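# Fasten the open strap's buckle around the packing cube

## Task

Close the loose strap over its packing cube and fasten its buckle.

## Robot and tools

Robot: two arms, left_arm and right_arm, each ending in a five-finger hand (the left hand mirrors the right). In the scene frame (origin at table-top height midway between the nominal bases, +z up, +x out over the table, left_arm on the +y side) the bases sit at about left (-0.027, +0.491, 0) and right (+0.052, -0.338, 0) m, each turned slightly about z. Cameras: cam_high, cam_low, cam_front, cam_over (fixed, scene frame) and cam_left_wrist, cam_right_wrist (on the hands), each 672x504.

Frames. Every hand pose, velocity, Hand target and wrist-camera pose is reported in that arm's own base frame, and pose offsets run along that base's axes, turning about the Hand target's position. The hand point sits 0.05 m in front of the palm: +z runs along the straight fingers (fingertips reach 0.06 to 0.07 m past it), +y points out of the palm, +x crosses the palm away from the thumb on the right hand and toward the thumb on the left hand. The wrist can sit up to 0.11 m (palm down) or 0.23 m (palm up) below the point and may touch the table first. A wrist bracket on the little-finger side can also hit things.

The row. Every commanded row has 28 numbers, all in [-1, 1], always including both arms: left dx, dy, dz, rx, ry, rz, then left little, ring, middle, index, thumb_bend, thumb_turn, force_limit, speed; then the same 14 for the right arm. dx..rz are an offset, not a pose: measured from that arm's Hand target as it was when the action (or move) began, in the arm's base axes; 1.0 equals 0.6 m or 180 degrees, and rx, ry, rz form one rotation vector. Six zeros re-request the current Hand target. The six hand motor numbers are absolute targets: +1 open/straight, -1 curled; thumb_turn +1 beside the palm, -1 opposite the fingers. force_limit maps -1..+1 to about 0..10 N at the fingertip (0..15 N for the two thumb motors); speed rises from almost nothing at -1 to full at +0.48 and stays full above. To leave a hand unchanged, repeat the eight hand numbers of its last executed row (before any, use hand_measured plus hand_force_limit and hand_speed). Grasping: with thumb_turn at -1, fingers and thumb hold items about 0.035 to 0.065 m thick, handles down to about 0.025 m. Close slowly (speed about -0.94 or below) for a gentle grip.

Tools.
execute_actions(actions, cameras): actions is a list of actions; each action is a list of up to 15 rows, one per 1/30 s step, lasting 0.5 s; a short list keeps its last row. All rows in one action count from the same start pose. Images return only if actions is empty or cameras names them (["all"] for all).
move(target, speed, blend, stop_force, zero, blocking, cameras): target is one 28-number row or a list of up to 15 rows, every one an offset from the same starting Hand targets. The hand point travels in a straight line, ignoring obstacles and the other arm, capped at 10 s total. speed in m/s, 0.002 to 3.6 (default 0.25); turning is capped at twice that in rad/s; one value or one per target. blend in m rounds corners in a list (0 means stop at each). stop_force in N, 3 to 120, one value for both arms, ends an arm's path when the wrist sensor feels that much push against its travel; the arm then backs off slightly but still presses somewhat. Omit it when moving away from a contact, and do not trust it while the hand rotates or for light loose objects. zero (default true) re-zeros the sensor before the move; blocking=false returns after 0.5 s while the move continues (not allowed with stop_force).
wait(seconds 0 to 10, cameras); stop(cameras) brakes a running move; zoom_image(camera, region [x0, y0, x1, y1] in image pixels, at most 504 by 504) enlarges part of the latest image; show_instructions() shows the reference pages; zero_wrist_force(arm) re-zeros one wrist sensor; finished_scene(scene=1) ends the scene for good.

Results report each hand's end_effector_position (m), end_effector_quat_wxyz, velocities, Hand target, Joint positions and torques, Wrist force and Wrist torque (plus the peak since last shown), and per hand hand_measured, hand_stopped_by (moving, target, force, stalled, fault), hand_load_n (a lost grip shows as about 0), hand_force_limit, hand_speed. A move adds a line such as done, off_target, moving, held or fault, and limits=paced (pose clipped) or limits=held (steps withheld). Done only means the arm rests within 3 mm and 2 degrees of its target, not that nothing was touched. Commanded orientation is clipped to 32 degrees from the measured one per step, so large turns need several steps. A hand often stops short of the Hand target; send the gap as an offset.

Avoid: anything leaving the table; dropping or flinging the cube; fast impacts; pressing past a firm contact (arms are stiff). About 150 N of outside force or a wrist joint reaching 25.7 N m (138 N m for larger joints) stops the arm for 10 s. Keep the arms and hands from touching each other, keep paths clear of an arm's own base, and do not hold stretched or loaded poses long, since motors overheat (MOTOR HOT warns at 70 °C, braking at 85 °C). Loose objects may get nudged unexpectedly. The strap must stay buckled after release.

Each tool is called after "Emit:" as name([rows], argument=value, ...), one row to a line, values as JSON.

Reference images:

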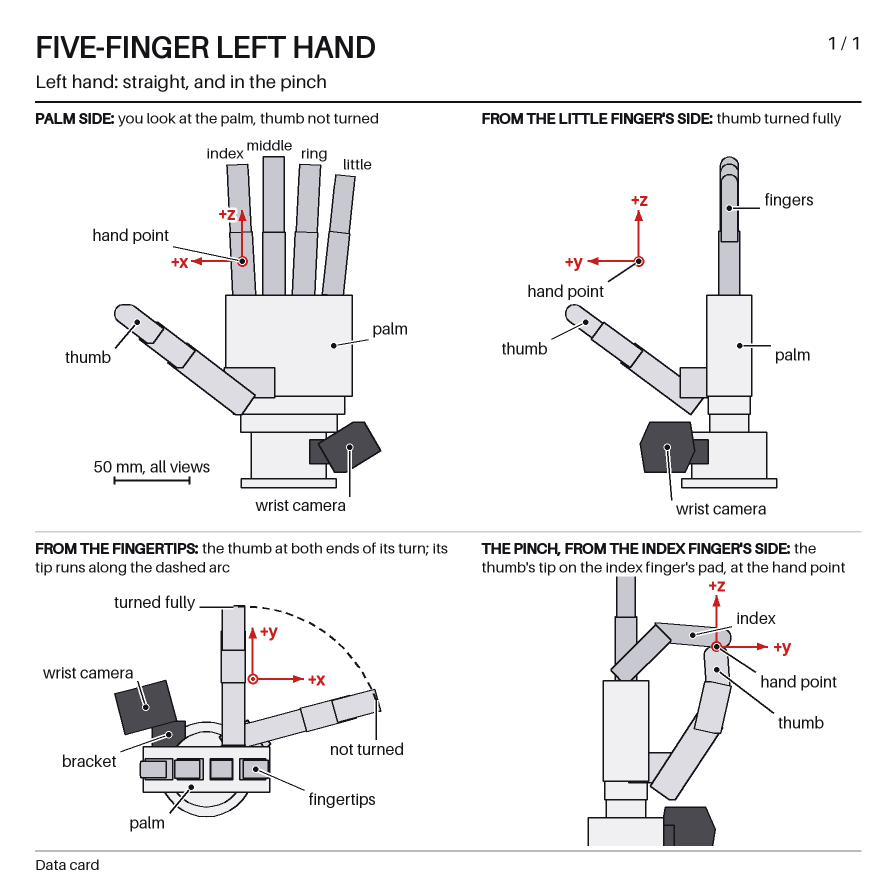

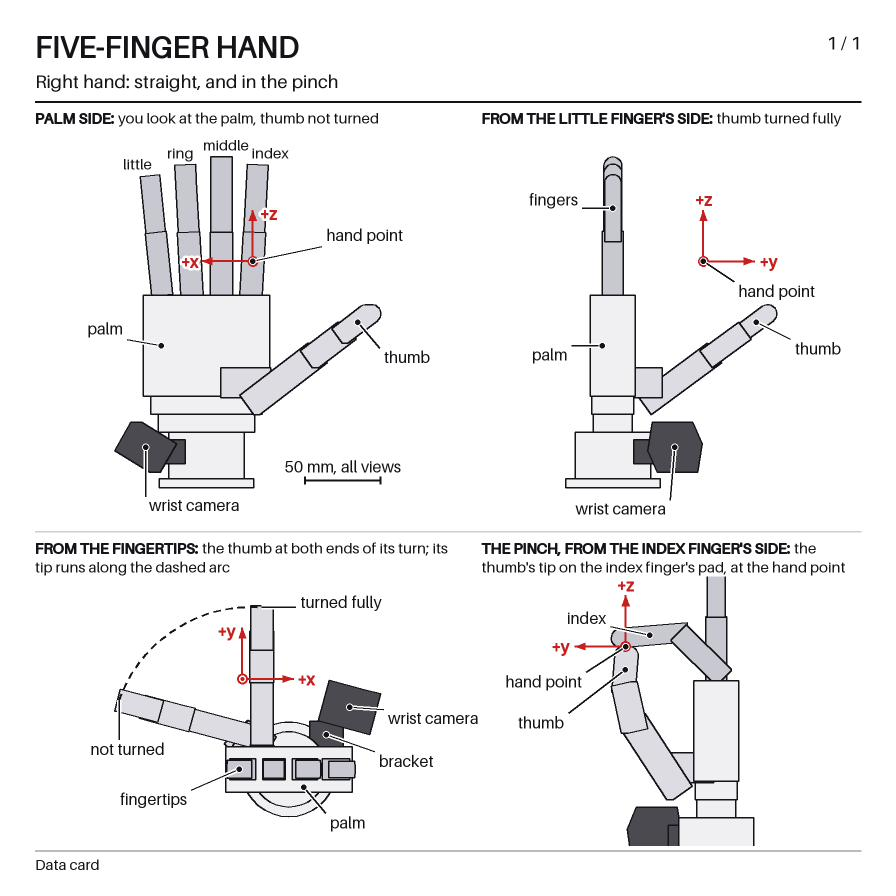

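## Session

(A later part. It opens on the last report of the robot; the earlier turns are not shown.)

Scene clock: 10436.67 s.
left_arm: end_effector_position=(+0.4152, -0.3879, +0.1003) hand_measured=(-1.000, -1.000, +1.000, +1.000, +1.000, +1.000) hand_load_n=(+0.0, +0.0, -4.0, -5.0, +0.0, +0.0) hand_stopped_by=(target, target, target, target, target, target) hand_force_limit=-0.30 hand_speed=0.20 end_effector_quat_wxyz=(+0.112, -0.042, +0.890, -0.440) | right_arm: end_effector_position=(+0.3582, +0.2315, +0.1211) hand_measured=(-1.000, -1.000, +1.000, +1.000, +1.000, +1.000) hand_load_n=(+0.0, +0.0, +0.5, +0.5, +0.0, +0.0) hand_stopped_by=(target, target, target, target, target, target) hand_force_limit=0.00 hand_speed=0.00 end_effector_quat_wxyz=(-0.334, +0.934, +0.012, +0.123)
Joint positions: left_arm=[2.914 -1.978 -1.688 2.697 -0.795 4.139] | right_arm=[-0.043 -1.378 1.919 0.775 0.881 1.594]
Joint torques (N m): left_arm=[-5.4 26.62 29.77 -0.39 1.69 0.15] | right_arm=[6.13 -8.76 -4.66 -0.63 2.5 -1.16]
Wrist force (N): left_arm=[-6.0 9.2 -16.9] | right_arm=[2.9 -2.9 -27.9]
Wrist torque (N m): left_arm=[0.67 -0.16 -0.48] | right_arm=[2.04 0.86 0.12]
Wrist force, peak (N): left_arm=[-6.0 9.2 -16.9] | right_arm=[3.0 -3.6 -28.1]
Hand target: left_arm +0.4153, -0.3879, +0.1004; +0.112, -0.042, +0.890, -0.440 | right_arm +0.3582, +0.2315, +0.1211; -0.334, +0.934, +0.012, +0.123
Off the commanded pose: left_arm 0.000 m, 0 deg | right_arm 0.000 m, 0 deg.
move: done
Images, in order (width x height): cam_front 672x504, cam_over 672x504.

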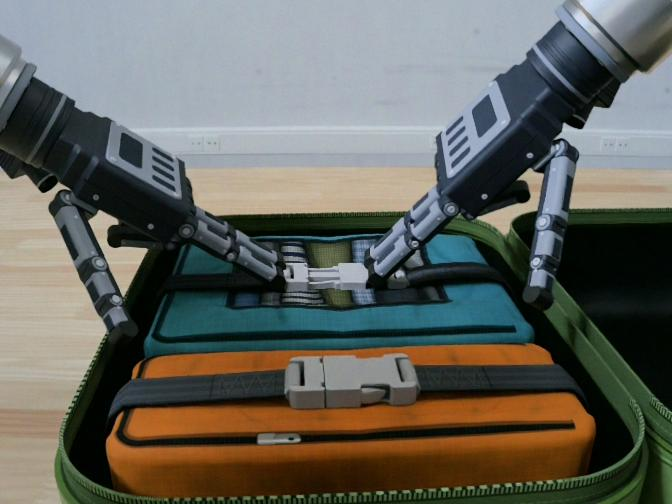

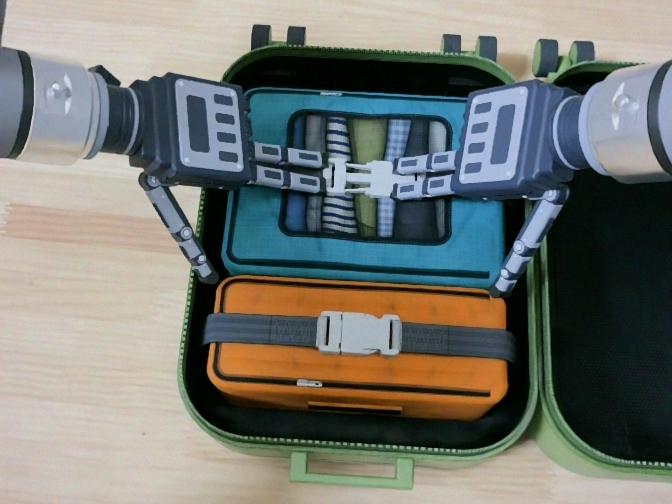

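Emit:
move([
  [0,0,0,0,0,0,-1,-1,1,1,1,1,-0.3,0.2,0,0,-0.001,0,0,0,-1,-1,1,1,1,1,0,0],
  [0,-0.0023,-0.0006,0,0,0,-1,-1,1,1,1,1,-0.3,0.2,0,0,-0.001,0,0,0,-1,-1,1,1,1,1,0,0],
], speed=0.01, cameras=["cam_over","cam_front"])

Emit:
zoom_image(camera="cam_over", region=[290, 145, 350, 205])

Emit:
zoom_image(camera="cam_over", region=[350, 155, 386, 201])

Emit:
zoom_image(camera="cam_front", region=[250, 240, 390, 305])

Emit:
zoom_image(camera="cam_front", region=[315, 250, 355, 296])

Scene clock: 10457.83 s.
left_arm: end_effector_position=(+0.4153, -0.3893, +0.1001) hand_measured=(-1.000, -1.000, +1.000, +1.000, +1.000, +1.000) hand_load_n=(+0.0, +0.0, -3.5, -4.0, +0.0, +0.0) hand_stopped_by=(target, target, target, target, target, target) hand_force_limit=-0.30 hand_speed=0.20 end_effector_quat_wxyz=(+0.112, -0.042, +0.890, -0.440) | right_arm: end_effector_position=(+0.3582, +0.2315, +0.1205) hand_measured=(-1.000, -1.000, +1.000, +1.000, +1.000, +1.000) hand_load_n=(+0.0, +0.0, +0.5, +0.5, -0.5, +0.0) hand_stopped_by=(target, target, target, target, target, target) hand_force_limit=0.00 hand_speed=0.00 end_effector_quat_wxyz=(-0.334, +0.934, +0.012, +0.123)
Joint positions: left_arm=[2.911 -1.979 -1.686 2.699 -0.797 4.136] | right_arm=[-0.043 -1.378 1.92 0.774 0.881 1.594]
Joint torques (N m): left_arm=[-6 21.68 21.51 -0.24 0.64 0.39] | right_arm=[5.36 -5.07 -1.96 -0.55 1.3 -0.71]
Wrist force (N): left_arm=[-5.3 7.7 -16.3] | right_arm=[3.3 -6.5 -28.4]
Wrist torque (N m): left_arm=[0.66 -0.19 -0.44] | right_arm=[2.11 0.93 0.11]
Wrist force, peak (N): left_arm=[-6.3 10.1 -19.4] | right_arm=[3.5 -5.6 -30.2]
Hand target: left_arm +0.4153, -0.3892, +0.1000; +0.112, -0.042, +0.890, -0.440 | right_arm +0.3582, +0.2315, +0.1205; -0.334, +0.934, +0.012, +0.123
Off the commanded pose: left_arm 0.000 m, 0 deg | right_arm 0.000 m, 0 deg.
move: done
Images, in order (width x height): cam_front 672x504, cam_over 672x504.

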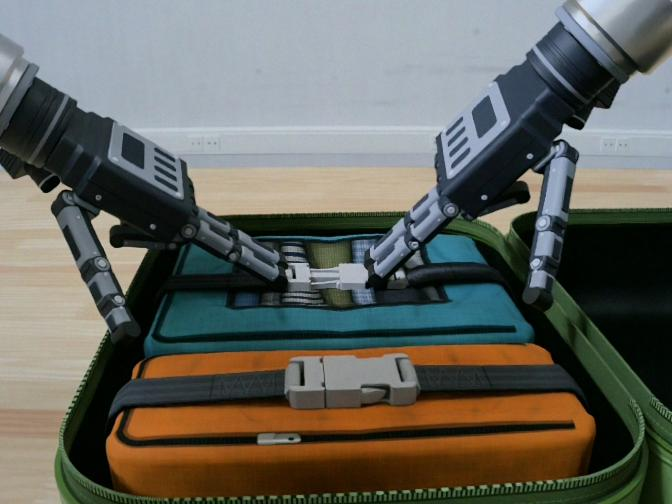

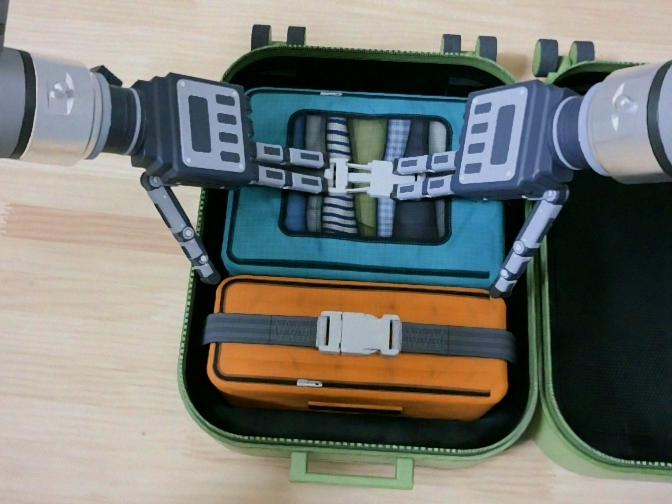

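Scaled by 8.400.

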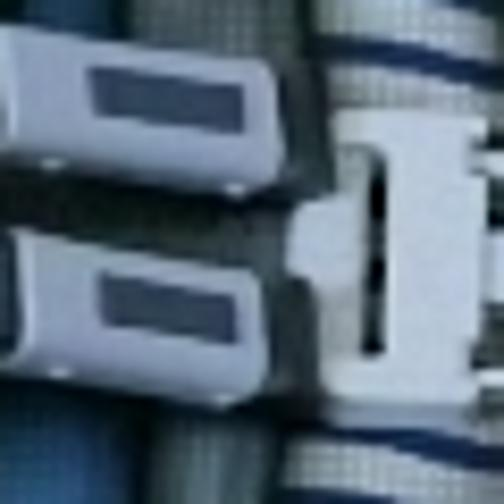

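Scaled by 10.957.

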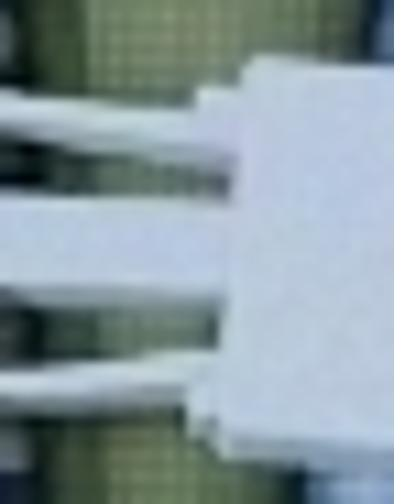

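Scaled by 3.600.

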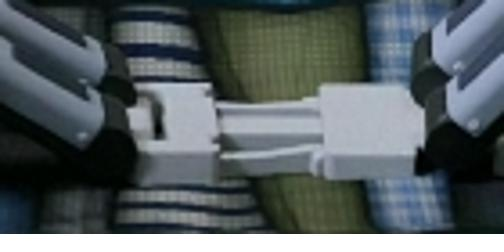

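Scaled by 10.957.

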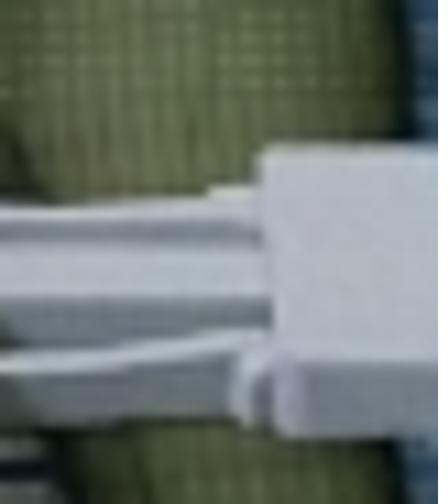

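Emit:
move(target=[0.0019,-0.0028,-0.0008,0,0,-0.0044,-1,-1,1,1,1,1,-0.3,0.2,0,0,-0.0003,0,0,0,-1,-1,1,1,1,1,0,0], speed=0.008, cameras=["cam_over","cam_front"])

Emit:
zoom_image(camera="cam_over", region=[290, 145, 350, 205])

Emit:
zoom_image(camera="cam_over", region=[350, 155, 386, 201])

Emit:
zoom_image(camera="cam_front", region=[250, 240, 390, 305])

Emit:
zoom_image(camera="cam_front", region=[315, 250, 355, 296])

Scene clock: 10471.23 s.
left_arm: end_effector_position=(+0.4164, -0.3909, +0.0996) hand_measured=(-1.000, -1.000, +1.000, +1.000, +1.000, +1.000) hand_load_n=(+0.0, +0.0, -2.5, -3.0, +0.0, +0.0) hand_stopped_by=(target, target, target, target, target, target) hand_force_limit=-0.30 hand_speed=0.20 end_effector_quat_wxyz=(+0.109, -0.035, +0.890, -0.440) | right_arm: end_effector_position=(+0.3582, +0.2315, +0.1203) hand_measured=(-1.000, -1.000, +1.000, +1.000, +1.000, +1.000) hand_load_n=(+0.0, +0.0, +1.5, +0.5, -0.5, +0.0) hand_stopped_by=(target, target, target, target, target, target) hand_force_limit=0.00 hand_speed=0.00 end_effector_quat_wxyz=(-0.334, +0.934, +0.012, +0.123)
Joint positions: left_arm=[2.91 -1.989 -1.674 2.687 -0.789 4.151] | right_arm=[-0.043 -1.378 1.92 0.773 0.881 1.594]
Joint torques (N m): left_arm=[-14.4 29.18 19.36 -1.33 4.65 0.11] | right_arm=[5.13 -4.41 -0.38 -1.22 0.76 -0.45]
Wrist force (N): left_arm=[-6.8 6.4 -14.6] | right_arm=[4.9 -8.4 -27.8]
Wrist torque (N m): left_arm=[0.67 -0.23 -0.62] | right_arm=[2.15 0.97 0.14]
Wrist force, peak (N): left_arm=[-6.5 9.3 -19.6] | right_arm=[3.4 -5.7 -29.8]
Hand target: left_arm +0.4164, -0.3909, +0.0996; +0.109, -0.035, +0.890, -0.440 | right_arm +0.3582, +0.2315, +0.1203; -0.334, +0.934, +0.012, +0.123
Off the commanded pose: left_arm 0.000 m, 0 deg | right_arm 0.000 m, 0 deg.
move: done
Images, in order (width x height): cam_front 672x504, cam_over 672x504.

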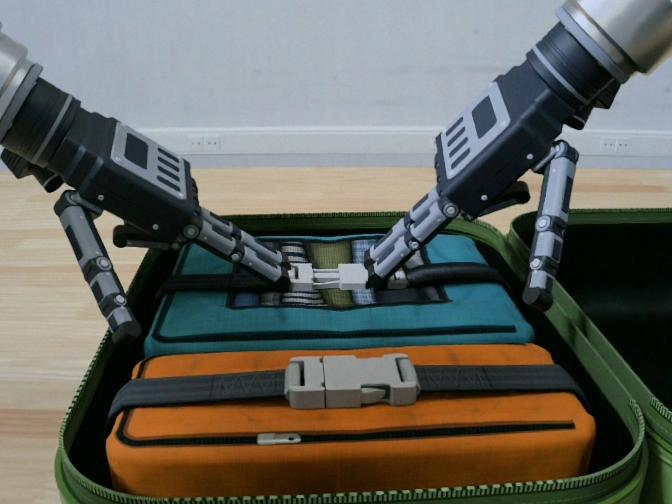

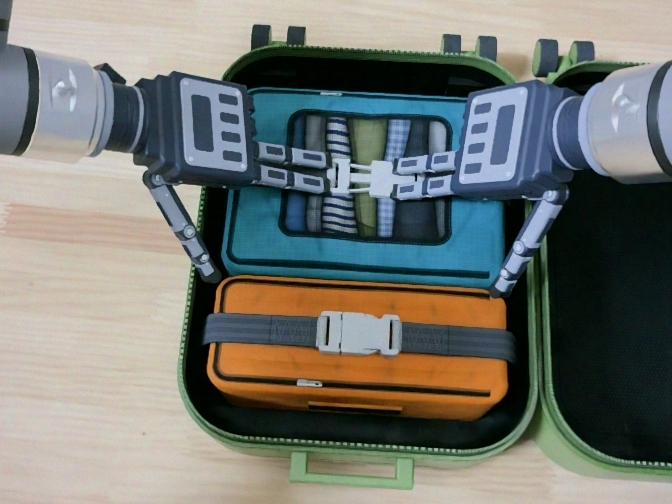

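Scaled by 8.400.

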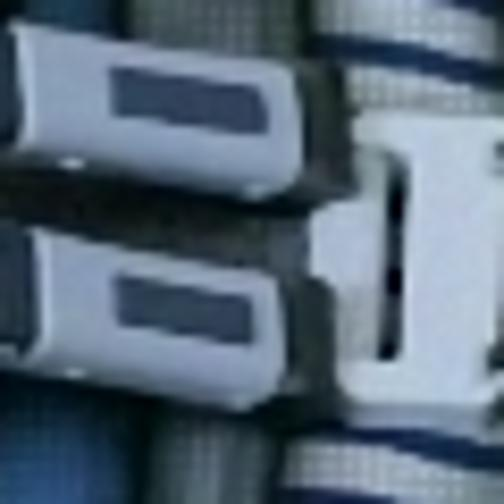

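Scaled by 10.957.

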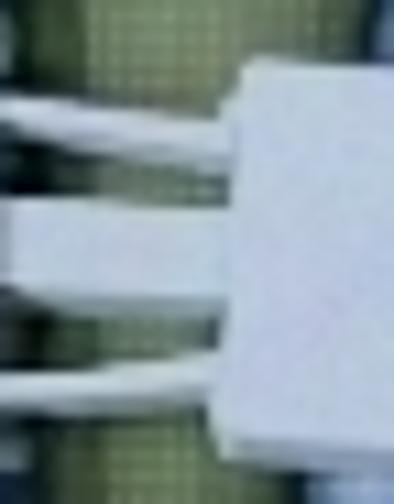

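Scaled by 3.600.

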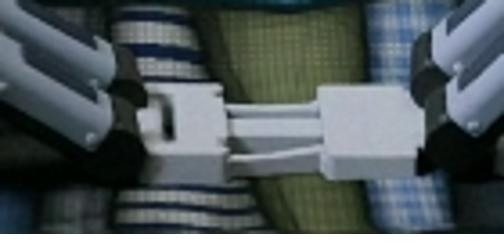

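Scaled by 10.957.

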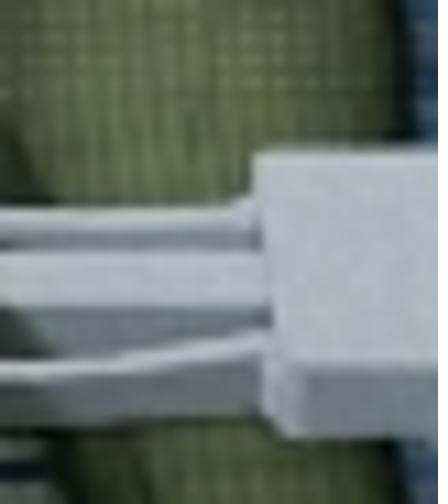

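Emit:
move(target=[0,-0.0042,-0.0006,0,0,0,-1,-1,1,1,1,1,-0.3,0.2,0,0,0,0,0,0,-1,-1,1,1,1,1,0,0], speed=0.008, cameras=["cam_over","cam_front"])

Emit:
zoom_image(camera="cam_over", region=[305, 145, 385, 205])

Emit:
zoom_image(camera="cam_front", region=[270, 245, 370, 305])

Scene clock: 10481.30 s.
left_arm: end_effector_position=(+0.4164, -0.3935, +0.0992) hand_measured=(-1.000, -1.000, +1.000, +1.000, +1.000, +1.000) hand_load_n=(+0.5, +0.0, -1.5, -2.0, +0.0, +0.0) hand_stopped_by=(target, target, target, target, target, target) hand_force_limit=-0.30 hand_speed=0.20 end_effector_quat_wxyz=(+0.109, -0.035, +0.890, -0.440) | right_arm: end_effector_position=(+0.3582, +0.2315, +0.1203) hand_measured=(-1.000, -1.000, +1.000, +1.000, +1.000, +1.000) hand_load_n=(+0.0, +0.0, +1.5, +0.5, +0.0, +0.0) hand_stopped_by=(target, target, target, target, target, target) hand_force_limit=0.00 hand_speed=0.00 end_effector_quat_wxyz=(-0.334, +0.934, +0.012, +0.123)
Joint positions: left_arm=[2.904 -1.991 -1.671 2.691 -0.793 4.144] | right_arm=[-0.043 -1.378 1.92 0.773 0.881 1.594]
Joint torques (N m): left_arm=[-5.45 20.96 22.54 0.62 -0.55 -0.35] | right_arm=[5.06 -5.25 -1.05 0.47 3.48 -0.11]
Wrist force (N): left_arm=[-5.2 3.3 -17.0] | right_arm=[5.0 -10.4 -26.3]
Wrist torque (N m): left_arm=[0.82 -0.18 -0.37] | right_arm=[2.06 0.99 0.13]
Wrist force, peak (N): left_arm=[-7.7 8.1 -18.6] | right_arm=[4.8 -9.2 -28.5]
Hand target: left_arm +0.4164, -0.3934, +0.0992; +0.109, -0.035, +0.890, -0.440 | right_arm +0.3582, +0.2315, +0.1203; -0.334, +0.934, +0.012, +0.123
Off the commanded pose: left_arm 0.000 m, 0 deg | right_arm 0.000 m, 0 deg.
move: done
Images, in order (width x height): cam_front 672x504, cam_over 672x504.

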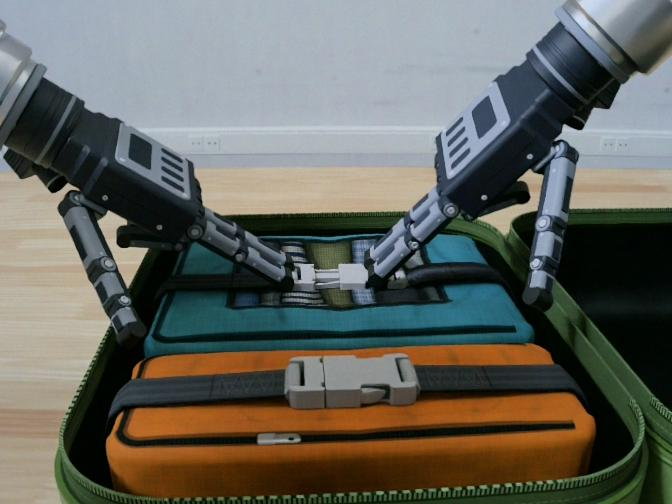

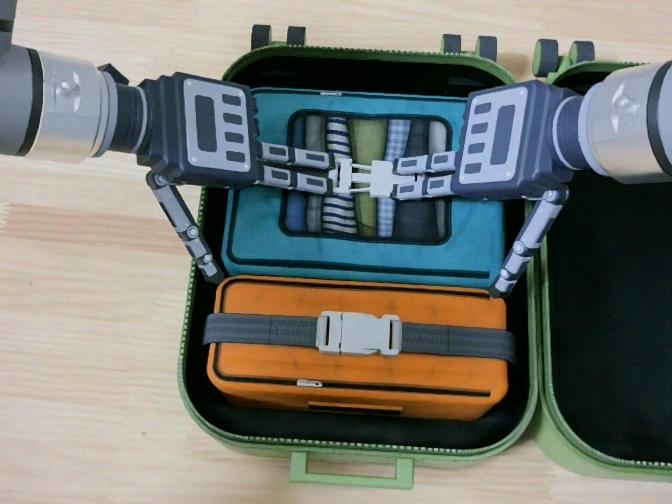

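Scaled by 6.300.

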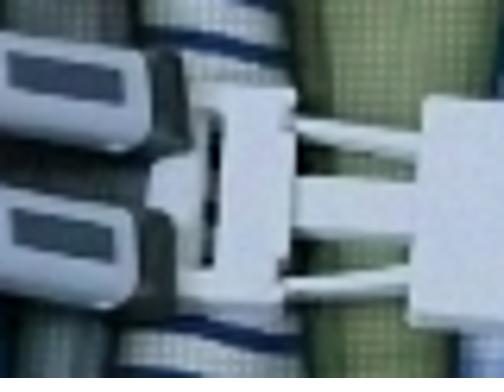

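Scaled by 5.040.

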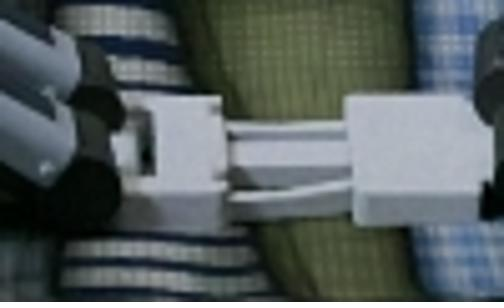

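Emit:
move([
  [0,0.0012,-0.002,0,0,0,-1,-1,1,1,1,1,-0.3,0.2,0,0,0,0,0,0,-1,-1,1,1,1,1,0,0],
  [0,-0.0012,-0.0025,0,0,0,-1,-1,1,1,1,1,-0.3,0.2,0,0,0,0,0,0,-1,-1,1,1,1,1,0,0],
], speed=0.008, cameras=["cam_over","cam_front"])

Emit:
zoom_image(camera="cam_over", region=[305, 145, 385, 205])

Emit:
zoom_image(camera="cam_front", region=[270, 245, 370, 305])

Scene clock: 10497.67 s.
left_arm: end_effector_position=(+0.4164, -0.3942, +0.0977) hand_measured=(-1.000, -1.000, +1.000, +1.000, +1.000, +1.000) hand_load_n=(+0.0, +0.0, +0.5, -2.5, +0.0, +0.0) hand_stopped_by=(target, target, target, target, target, target) hand_force_limit=-0.30 hand_speed=0.20 end_effector_quat_wxyz=(+0.109, -0.036, +0.890, -0.440) | right_arm: end_effector_position=(+0.3582, +0.2315, +0.1203) hand_measured=(-1.000, -1.000, +1.000, +1.000, +1.000, +1.000) hand_load_n=(+0.0, +0.0, +1.5, +0.5, +0.0, +0.0) hand_stopped_by=(target, target, target, target, target, target) hand_force_limit=0.00 hand_speed=0.00 end_effector_quat_wxyz=(-0.334, +0.934, +0.012, +0.123)
Joint positions: left_arm=[2.903 -1.994 -1.672 2.695 -0.794 4.142] | right_arm=[-0.043 -1.378 1.92 0.773 0.881 1.594]
Joint torques (N m): left_arm=[-5.84 21.53 23.73 0.56 -0.05 0.24] | right_arm=[5.15 -6.82 -3.81 1.99 2.35 0.25]
Wrist force (N): left_arm=[-5.5 2.8 -21.2] | right_arm=[5.4 -9.4 -26.6]
Wrist torque (N m): left_arm=[1.18 -0.20 -0.39] | right_arm=[2.07 0.99 0.17]
Wrist force, peak (N): left_arm=[-5.8 2.9 -21.7] | right_arm=[5.0 -9.0 -27.2]
Hand target: left_arm +0.4164, -0.3942, +0.0977; +0.109, -0.035, +0.890, -0.440 | right_arm +0.3582, +0.2315, +0.1203; -0.334, +0.934, +0.012, +0.123
Off the commanded pose: left_arm 0.000 m, 0 deg | right_arm 0.000 m, 0 deg.
move: done
Images, in order (width x height): cam_front 672x504, cam_over 672x504.

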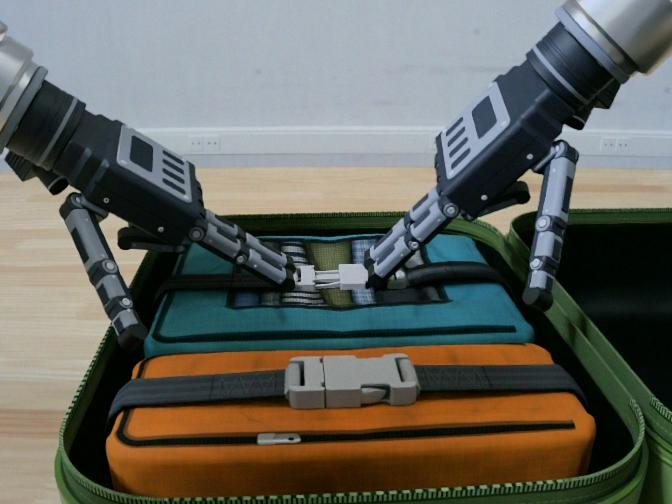

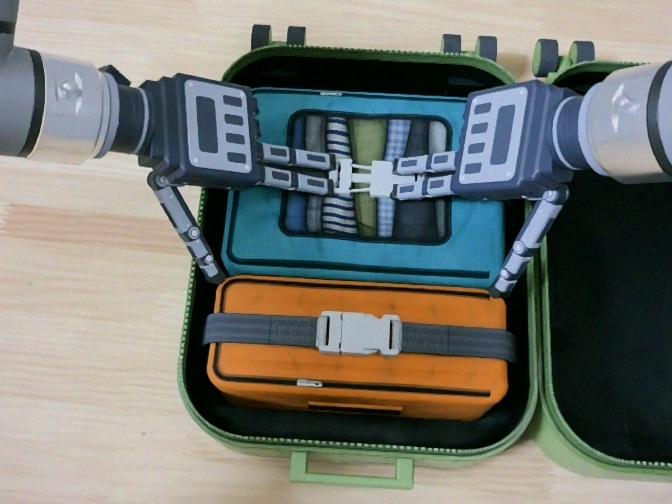

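Scaled by 6.300.

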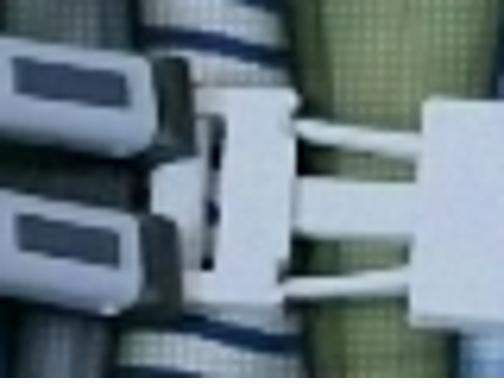

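Scaled by 5.040.

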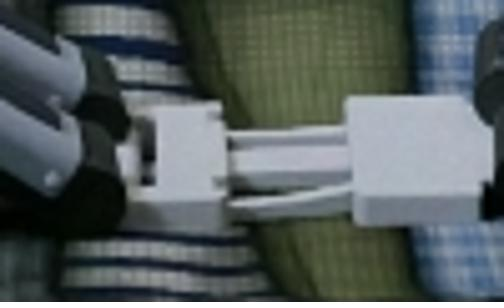

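Emit:
move(target=[0,-0.003,0.0,0,0,0,-1,-1,1,1,1,1,-0.3,0.2,0,0,0,0,0,0,-1,-1,1,1,1,1,0,0], speed=0.008, cameras=["cam_over","cam_front"])

Emit:
zoom_image(camera="cam_over", region=[305, 145, 385, 205])

Emit:
zoom_image(camera="cam_front", region=[270, 245, 370, 305])

Scene clock: 10518.13 s.
left_arm: end_effector_position=(+0.4165, -0.3960, +0.0977) hand_measured=(-1.000, -1.000, +1.000, +1.000, +1.000, +1.000) hand_load_n=(+0.0, +0.0, +0.5, +1.0, +0.0, +0.0) hand_stopped_by=(target, target, target, target, target, target) hand_force_limit=-0.30 hand_speed=0.20 end_effector_quat_wxyz=(+0.109, -0.035, +0.890, -0.440) | right_arm: end_effector_position=(+0.3582, +0.2315, +0.1203) hand_measured=(-1.000, -1.000, +1.000, +1.000, +1.000, +1.000) hand_load_n=(+0.0, +0.0, +1.0, +1.0, +0.0, -0.5) hand_stopped_by=(target, target, target, target, target, target) hand_force_limit=0.00 hand_speed=0.00 end_effector_quat_wxyz=(-0.334, +0.934, +0.012, +0.123)
Joint positions: left_arm=[2.899 -1.995 -1.669 2.697 -0.796 4.137] | right_arm=[-0.043 -1.378 1.92 0.773 0.881 1.594]
Joint torques (N m): left_arm=[-4.78 8.99 15.91 0.78 -4.12 -0.32] | right_arm=[4.11 -7.62 -6.52 2.13 4.31 0.49]
Wrist force (N): left_arm=[-5.7 -12.6 -28.4] | right_arm=[6.4 -10.3 -27.4]
Wrist torque (N m): left_arm=[2.11 -0.32 -0.26] | right_arm=[2.15 1.11 0.22]
Wrist force, peak (N): left_arm=[-4.6 -11.7 -29.9] | right_arm=[6.7 -10.8 -27.4]
Hand target: left_arm +0.4164, -0.3960, +0.0977; +0.109, -0.035, +0.890, -0.440 | right_arm +0.3582, +0.2315, +0.1203; -0.334, +0.934, +0.012, +0.123
Off the commanded pose: left_arm 0.000 m, 0 deg | right_arm 0.000 m, 0 deg.
move: done
Images, in order (width x height): cam_front 672x504, cam_over 672x504.

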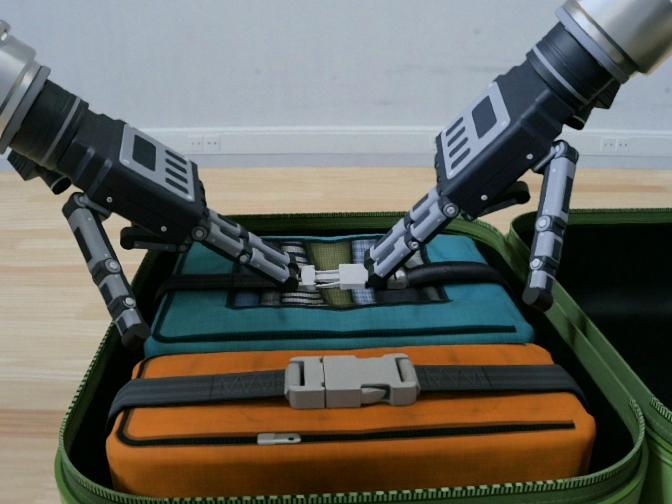

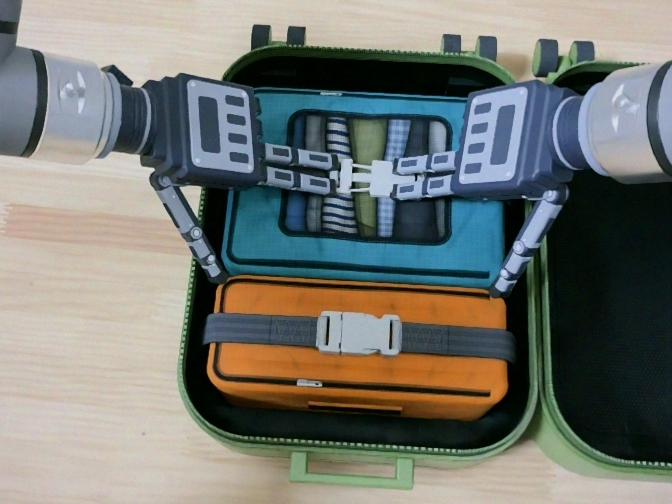

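Scaled by 6.300.

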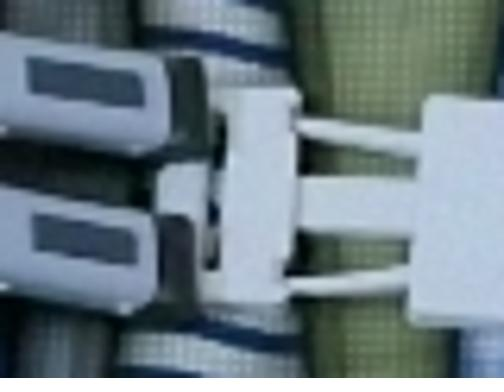

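Scaled by 5.040.

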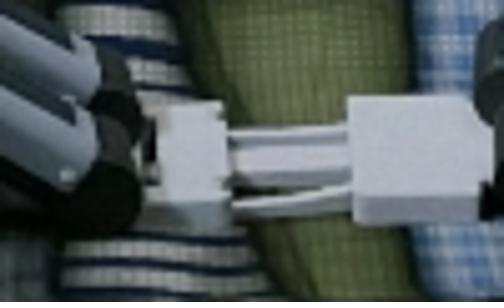

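Emit:
move(target=[0,0,0.0117,0,0,0,-1,-1,1,1,1,1,-0.3,0.2,0,0,0,0,0,0,-1,-1,1,1,1,1,0,0], speed=0.01, cameras=["cam_over","cam_front"])

Emit:
zoom_image(camera="cam_over", region=[305, 145, 385, 205])

Emit:
zoom_image(camera="cam_front", region=[270, 245, 370, 305])

Scene clock: 10543.73 s.
left_arm: end_effector_position=(+0.4164, -0.3960, +0.1048) hand_measured=(-1.000, -1.000, +1.000, +1.000, +1.000, +1.000) hand_load_n=(+0.0, +0.0, +0.0, +0.0, +0.0, +0.0) hand_stopped_by=(target, target, target, target, target, target) hand_force_limit=-0.30 hand_speed=0.20 end_effector_quat_wxyz=(+0.109, -0.035, +0.890, -0.440) | right_arm: end_effector_position=(+0.3582, +0.2315, +0.1203) hand_measured=(-1.000, -1.000, +1.000, +1.000, +1.000, +1.000) hand_load_n=(+0.0, +0.0, +3.0, +1.5, +0.0, -0.5) hand_stopped_by=(target, target, target, target, target, target) hand_force_limit=0.00 hand_speed=0.00 end_effector_quat_wxyz=(-0.334, +0.934, +0.012, +0.123)
Joint positions: left_arm=[2.899 -1.987 -1.661 2.68 -0.796 4.137] | right_arm=[-0.043 -1.378 1.92 0.773 0.881 1.594]
Joint torques (N m): left_arm=[-2.16 38.69 22.79 0.13 1.03 1.69] | right_arm=[3.89 -9.27 -9.32 2.04 4.03 0.8]
Wrist force (N): left_arm=[-0.2 0.2 -3.0] | right_arm=[7.4 -19.5 -24.1]
Wrist torque (N m): left_arm=[0.15 0.40 -0.09] | right_arm=[2.25 1.23 0.15]
Wrist force, peak (N): left_arm=[-6.0 -13.0 -28.9] | right_arm=[7.4 -19.5 -24.1]
Hand target: left_arm +0.4164, -0.3960, +0.1047; +0.109, -0.035, +0.890, -0.440 | right_arm +0.3582, +0.2315, +0.1203; -0.334, +0.934, +0.012, +0.123
Off the commanded pose: left_arm 0.000 m, 0 deg | right_arm 0.000 m, 0 deg.
move: done
Images, in order (width x height): cam_front 672x504, cam_over 672x504.

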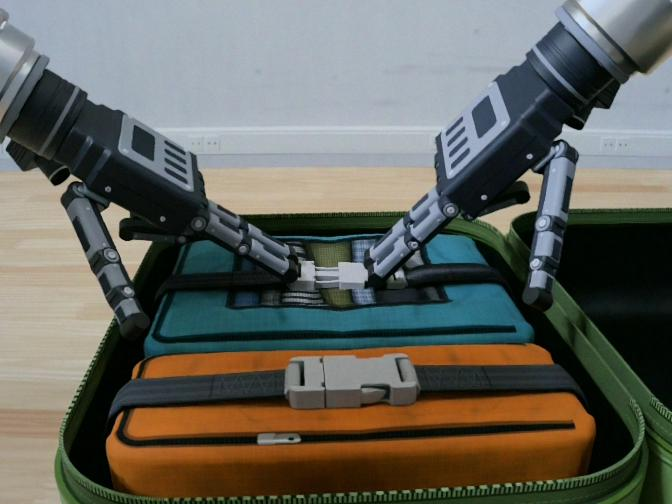

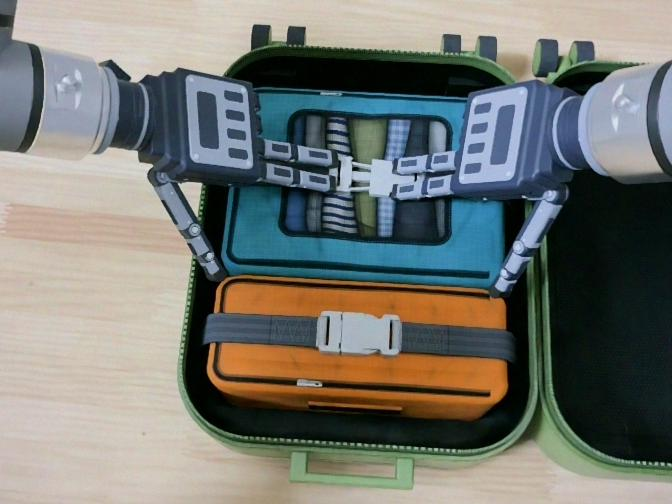

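Scaled by 6.300.

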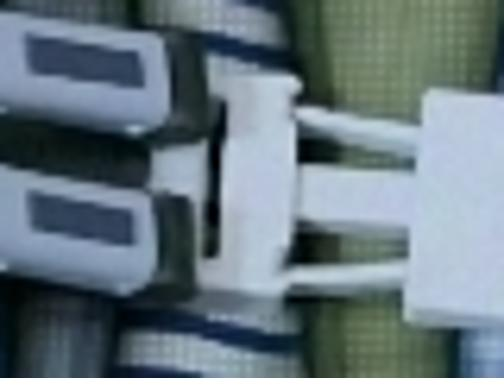

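Scaled by 5.040.

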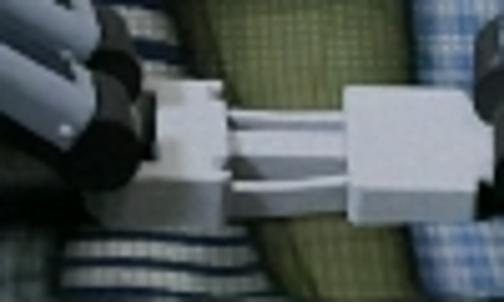

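Emit:
move([
  [0,0,0.0667,0,0,0,-1,-1,1,1,1,1,-0.3,0.2,0,0,0,0,0,0,-1,-1,1,1,1,1,0,0],
  [0.0202,-0.0088,0.0667,0,0,0,-1,-1,-1,1,1,1,-0.3,0.2,0,0,0,0,0,0,-1,-1,1,1,1,1,0,0],
  [0.0202,-0.0088,0.013,0,0,0,-1,-1,-1,1,1,1,-0.3,0.2,0,0,0,0,0,0,-1,-1,1,1,1,1,0,0],
], speed=0.06, cameras=["cam_over","cam_front"])

Emit:
zoom_image(camera="cam_over", region=[305, 145, 385, 205])

Emit:
zoom_image(camera="cam_front", region=[270, 245, 370, 305])

Scene clock: 10560.23 s.
left_arm: end_effector_position=(+0.4285, -0.4012, +0.1123) hand_measured=(-1.000, -1.000, -1.000, +1.000, +1.000, +1.000) hand_load_n=(+0.0, +0.0, +0.0, +0.0, +0.0, +0.0) hand_stopped_by=(target, target, target, target, target, target) hand_force_limit=-0.30 hand_speed=0.20 end_effector_quat_wxyz=(+0.109, -0.036, +0.890, -0.440) | right_arm: end_effector_position=(+0.3582, +0.2315, +0.1203) hand_measured=(-1.000, -1.000, +1.000, +1.000, +1.000, +1.000) hand_load_n=(+0.0, +0.0, +3.0, +1.5, +0.0, +0.0) hand_stopped_by=(target, target, target, target, target, target) hand_force_limit=0.00 hand_speed=0.00 end_effector_quat_wxyz=(-0.334, +0.934, +0.012, +0.123)
Joint positions: left_arm=[2.894 -2.006 -1.609 2.651 -0.799 4.132] | right_arm=[-0.043 -1.378 1.92 0.773 0.881 1.594]
Joint torques (N m): left_arm=[4.26 48.85 28.43 -3.24 3.32 -1.67] | right_arm=[3.75 -11.25 -14.04 2.34 7.95 1.19]
Wrist force (N): left_arm=[-1.5 1.4 2.1] | right_arm=[5.9 -22.5 -24.0]
Wrist torque (N m): left_arm=[-0.12 0.29 -0.20] | right_arm=[2.40 1.09 0.03]
Wrist force, peak (N): left_arm=[-1.4 1.8 2.2] | right_arm=[6.1 -22.8 -24.1]
Hand target: left_arm +0.4285, -0.4012, +0.1125; +0.109, -0.035, +0.890, -0.440 | right_arm +0.3582, +0.2315, +0.1203; -0.334, +0.934, +0.012, +0.123
Off the commanded pose: left_arm 0.000 m, 0 deg | right_arm 0.000 m, 0 deg.
move: done
Images, in order (width x height): cam_front 672x504, cam_over 672x504.

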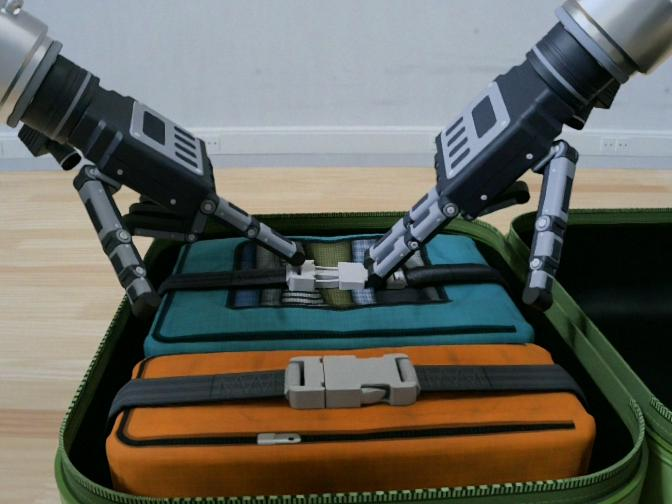

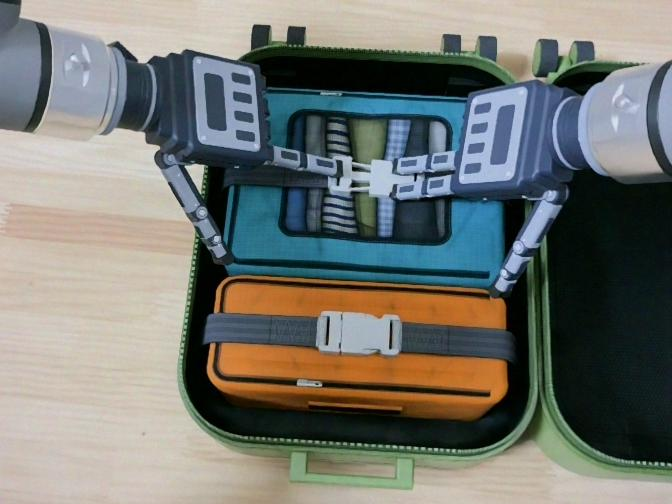

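Scaled by 6.300.

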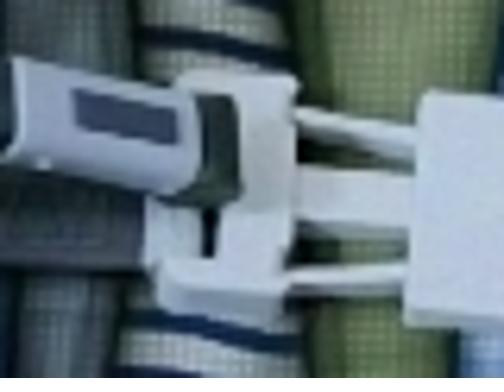

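Scaled by 5.040.

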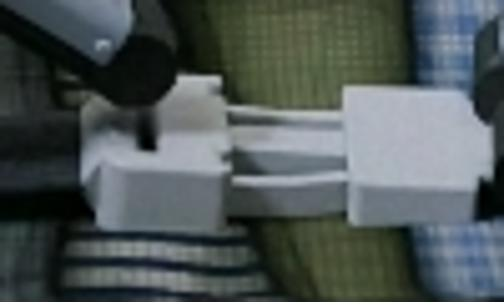

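Emit:
move(target=[0.0018,0.0035,0,0,0,0,-1,-1,-1,1,1,1,-0.3,0.2,0,0,0,0,0,0,-1,-1,1,1,1,1,0,0], speed=0.03, cameras=[])

Emit:
move(target=[0,0,-0.02,0,0,0,-1,-1,-1,1,1,1,-0.3,0.2,0,0,0,0,0,0,-1,-1,1,1,1,1,0,0], speed=0.01, stop_force=5, cameras=["cam_over","cam_front"])

Emit:
zoom_image(camera="cam_over", region=[305, 145, 385, 205])

Emit:
zoom_image(camera="cam_front", region=[270, 245, 370, 305])

Scene clock: 10577.47 s.
left_arm: end_effector_position=(+0.4297, -0.3991, +0.1126) hand_measured=(-1.000, -1.000, -1.000, +1.000, +1.000, +1.000) hand_load_n=(+0.0, +0.0, +0.0, +0.0, +0.0, +0.0) hand_stopped_by=(target, target, target, target, target, target) hand_force_limit=-0.30 hand_speed=0.20 end_effector_quat_wxyz=(+0.109, -0.035, +0.890, -0.440) | right_arm: end_effector_position=(+0.3582, +0.2315, +0.1203) hand_measured=(-1.000, -1.000, +1.000, +1.000, +1.000, +1.000) hand_load_n=(+0.0, +0.0, +3.0, +2.0, +0.0, +0.0) hand_stopped_by=(target, target, target, target, target, target) hand_force_limit=0.00 hand_speed=0.00 end_effector_quat_wxyz=(-0.334, +0.934, +0.012, +0.123)
Joint positions: left_arm=[2.899 -2.006 -1.609 2.648 -0.796 4.138] | right_arm=[-0.043 -1.378 1.92 0.773 0.881 1.594]
Joint torques (N m): left_arm=[-0.37 24.83 8.13 -1.96 2.83 0.51] | right_arm=[3.1 -12.7 -15.11 2.41 8.06 1.54]
Wrist force (N): left_arm=[-1.4 1.4 2.0] | right_arm=[6.1 -22.4 -24.0]
Wrist torque (N m): left_arm=[-0.13 0.27 -0.26] | right_arm=[2.39 1.08 0.04]
Wrist force, peak (N): left_arm=[-1.5 1.6 2.0] | right_arm=[6.0 -22.6 -24.3]
Hand target: left_arm +0.4296, -0.3991, +0.1125; +0.109, -0.035, +0.890, -0.440 | right_arm +0.3582, +0.2315, +0.1203; -0.334, +0.934, +0.012, +0.123
Off the commanded pose: left_arm 0.000 m, 0 deg | right_arm 0.000 m, 0 deg.
move: done
No camera images: "cameras" was empty.

Scene clock: 10579.47 s.
left_arm: end_effector_position=(+0.4296, -0.3991, +0.1033) hand_measured=(-1.000, -1.000, -1.000, +1.000, +1.000, +1.000) hand_load_n=(+0.0, +0.0, +0.0, +0.0, +0.0, +0.0) hand_stopped_by=(target, target, target, target, target, target) hand_force_limit=-0.30 hand_speed=0.20 end_effector_quat_wxyz=(+0.109, -0.035, +0.890, -0.440) | right_arm: end_effector_position=(+0.3582, +0.2315, +0.1203) hand_measured=(-1.000, -1.000, +1.000, +1.000, +1.000, +1.000) hand_load_n=(+0.0, +0.0, +2.5, +1.5, +0.0, +0.0) hand_stopped_by=(target, target, target, target, target, target) hand_force_limit=0.00 hand_speed=0.00 end_effector_quat_wxyz=(-0.334, +0.934, +0.012, +0.123)
Joint positions: left_arm=[2.899 -2.017 -1.62 2.669 -0.796 4.138] | right_arm=[-0.043 -1.378 1.92 0.773 0.881 1.594]
Joint torques (N m): left_arm=[-3.48 47.95 26.88 -1.97 -1.52 -1.32] | right_arm=[2.71 -13.19 -15.01 2.43 4.86 1.8]
Wrist force (N): left_arm=[-2.4 -1.1 -1.9] | right_arm=[5.6 -20.6 -22.1]
Wrist torque (N m): left_arm=[0.17 0.26 -0.32] | right_arm=[2.17 1.00 0.03]
Wrist force, peak (N): left_arm=[-2.8 -2.0 -3.0] | right_arm=[5.9 -22.8 -24.2]
Hand target: left_arm +0.4296, -0.3991, +0.1033; +0.109, -0.035, +0.890, -0.440 (not the last commanded pose) | right_arm +0.3582, +0.2315, +0.1203; -0.334, +0.934, +0.012, +0.123
Off the commanded pose: left_arm 0.003 m, 0 deg | right_arm 0.000 m, 0 deg.
move: contact (left_arm)
Images, in order (width x height): cam_front 672x504, cam_over 672x504.

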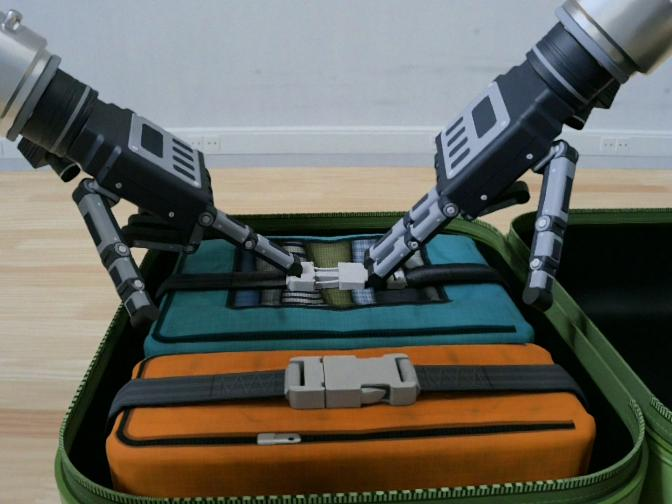

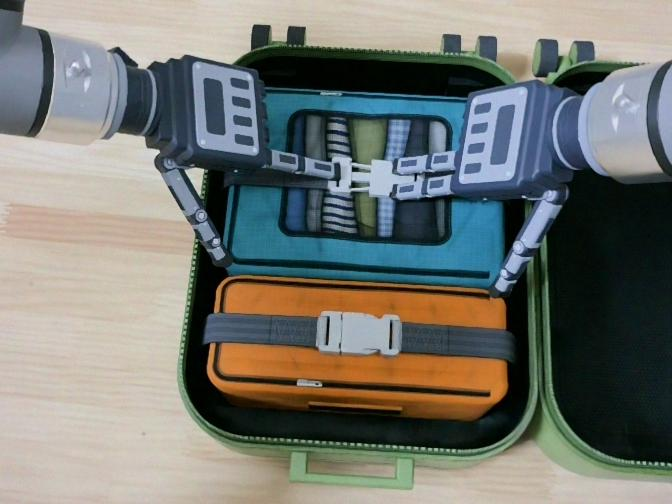

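Scaled by 6.300.

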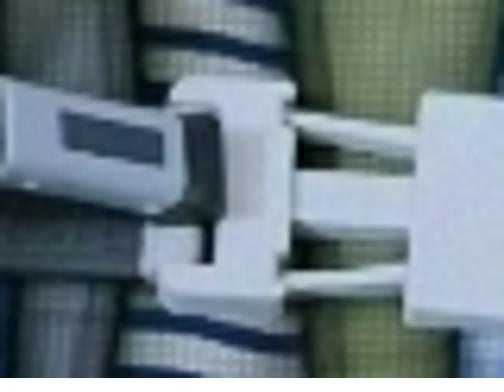

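Scaled by 5.040.

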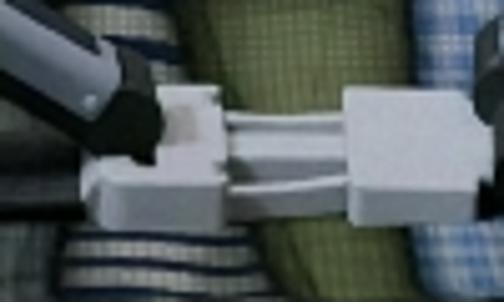

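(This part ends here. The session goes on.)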